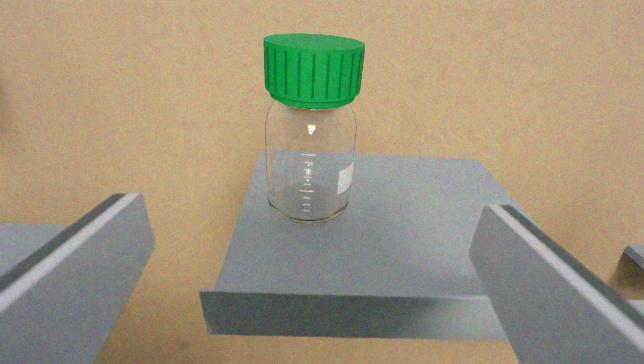

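Request:
{"fn": "move", "kwargs": {
  "target": {"side": "right", "x": 0.282, "y": -0.188, "z": 1.317, "quat_wxyz": [0.5, -0.5, -0.5, 0.5]},
  "min_time_s": 0.7
}}

Request:
{"fn": "move", "kwargs": {
  "target": {"side": "right", "x": 0.342, "y": -0.188, "z": 1.311, "quat_wxyz": [0.5, -0.5, -0.5, 0.5]},
  "min_time_s": 0.7,
  "cameras": ["head_camera", "right_wrist_camera"]
}}

Scene clock: 188.13 s.
Joint torques (N m): left_arm=[-2.88 10.01 0.06 -0.56 -0.17 -0.47 0.24] | right_arm=[-17.06 -8.51 -7.25 0.26 1.84 0.3 0.19]
External joint torques (N m): left_arm=[0.04 1.11 -0.48 -0.02 -0.2 -0.04 0.25] | right_arm=[-0.28 -0.58 3.57 -0.12 -0.08 0.07 0.2]
Wrist force (N): left_arm=[0.0 -0.8 -4.7] | right_arm=[2.3 4.7 0.9]
Wrist torque (N m): left_arm=[-0.10 0.07 -0.04] | right_arm=[-0.21 -0.04 -0.20]
Wrist force, peak (N): left_arm=[0.2 -0.6 -5.0] | right_arm=[3.3 5.4 0.4]
move: done
base_odometry: x=+3.786 y=-0.258 heading=-0.045
lidar_m: 0.43 0.45 0.61 1.11 1.93 2.49 5.41 3.17 2.65 1.72 0.62 0.45
base_status: not commanded
joint_positions: torso_squat_rad=+0.350 torso_shift_rad=+0.000 torso_pitch_rad=+0.000 torso_yaw_rad=+0.000 left_shoulder_pitch_rad=-0.048 left_shoulder_roll_rad=+0.300 left_shoulder_yaw_rad=-0.029 left_elbow_rad=-0.126 left_forearm_roll_rad=+0.039 left_wrist_pitch_rad=+0.009 left_hand_roll_rad=-0.012 left_gripper_m=+0.100 right_shoulder_pitch_rad=-1.227 right_shoulder_roll_rad=-1.256 right_shoulder_yaw_rad=+1.174 right_elbow_rad=-2.270 right_forearm_roll_rad=+0.025 right_wrist_pitch_rad=+1.318 right_hand_roll_rad=-0.114 right_gripper_m=+0.100 head_pan_rad=+0.000 head_tilt_rad=+0.450
joint_status: all done
wheel_motors_off: 0
motor_effort: left_wheel=-6(7) right_wheel=-2(2)
contact_limits: right_gripper_m 450 mA
chest: x=-0.2280 y=-0.0002 z=+1.2475 quat_wxyz=(+1.000, +0.000, +0.000, +0.000) (m; base frame)
left_hand: x=-0.1324 y=+0.4428 z=+0.6021 quat_wxyz=(+0.986, +0.148, -0.081, -0.014) (m; base frame)
right_hand: x=+0.2820 y=-0.1881 z=+1.3171 quat_wxyz=(+0.500, -0.500, -0.500, +0.500) (m; base frame)
right_hand_status: reached (checked arc, planned for 0.7 s): 0 mm and 0.0 deg off.
pictures: none

Scene clock: 189.37 s.
Joint torques (N m): left_arm=[-3.12 9.75 -0.02 -0.47 -0.03 -0.47 0.24] | right_arm=[-19.34 -9.24 -8.31 0.06 1.64 0.18 -0.12]
External joint torques (N m): left_arm=[-0.2 0.85 -0.56 0.07 -0.06 -0.04 0.25] | right_arm=[0.04 -0.69 3.36 -0.2 -0.15 -0.03 -0.11]
Wrist force (N): left_arm=[0.0 -0.5 -5.0] | right_arm=[3.1 4.8 0.9]
Wrist torque (N m): left_arm=[-0.14 0.07 -0.04] | right_arm=[-0.22 0.08 -0.16]
Wrist force, peak (N): left_arm=[0.3 -0.6 -5.0] | right_arm=[4.0 5.0 0.1]
move: done
base_odometry: x=+3.786 y=-0.258 heading=-0.045
lidar_m: 0.43 0.45 0.62 1.10 1.93 2.50 5.41 3.17 2.66 1.72 0.63 0.45
base_status: not commanded
joint_positions: torso_squat_rad=+0.350 torso_shift_rad=+0.000 torso_pitch_rad=+0.000 torso_yaw_rad=+0.000 left_shoulder_pitch_rad=-0.048 left_shoulder_roll_rad=+0.300 left_shoulder_yaw_rad=-0.029 left_elbow_rad=-0.126 left_forearm_roll_rad=+0.039 left_wrist_pitch_rad=+0.009 left_hand_roll_rad=-0.012 left_gripper_m=+0.100 right_shoulder_pitch_rad=-1.247 right_shoulder_roll_rad=-1.150 right_shoulder_yaw_rad=+1.187 right_elbow_rad=-1.994 right_forearm_roll_rad=+0.044 right_wrist_pitch_rad=+1.145 right_hand_roll_rad=-0.103 right_gripper_m=+0.100 head_pan_rad=+0.000 head_tilt_rad=+0.450
joint_status: all done
wheel_motors_off: 0
motor_effort: left_wheel=-7(7) right_wheel=-1(2)
contact_limits: right_gripper_m 450 mA
chest: x=-0.2280 y=-0.0002 z=+1.2475 quat_wxyz=(+1.000, +0.000, +0.000, +0.000) (m; base frame)
left_hand: x=-0.1324 y=+0.4428 z=+0.6020 quat_wxyz=(+0.986, +0.147, -0.081, -0.014) (m; base frame)
right_hand: x=+0.3420 y=-0.1881 z=+1.3111 quat_wxyz=(+0.500, -0.500, -0.500, +0.500) (m; base frame)
right_hand_status: reached (checked arc, planned for 0.7 s): 0 mm and 0.0 deg off.
pictures: head_camera, right_wrist_camera
camera_calibration:
head_camera: T_world_to_cam=[[-0.0253898, -0.999329, 0.0264131, -0.0389765], [-0.401787, -0.0139926, -0.915626, 1.30112], [0.915381, -0.0338601, -0.401162, 0.71228], [0, 0, 0, 1]] pos_world=[-0.130223, 0.0033737, 1.47811]
right_wrist_camera: T_world_to_cam=[[-0.0169776, -0.998541, 0.0512593, -0.254026], [-0.496205, -0.0360934, -0.867455, 1.32732], [0.868039, -0.0401625, -0.494869, 0.41657], [0, 0, 0, 1]] pos_world=[0.292709, -0.189017, 1.37056]

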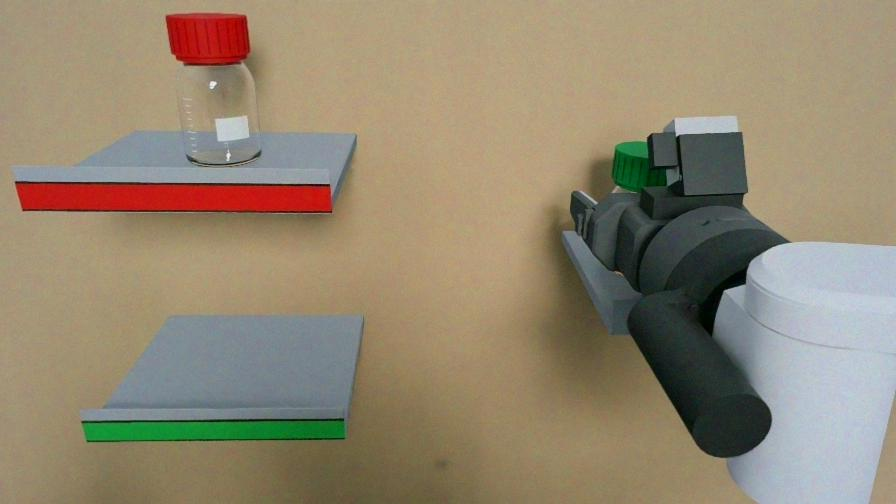

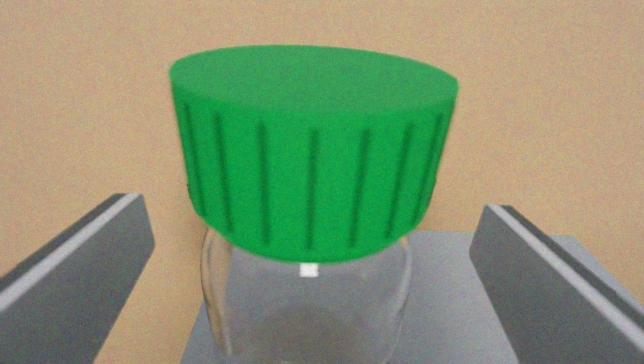

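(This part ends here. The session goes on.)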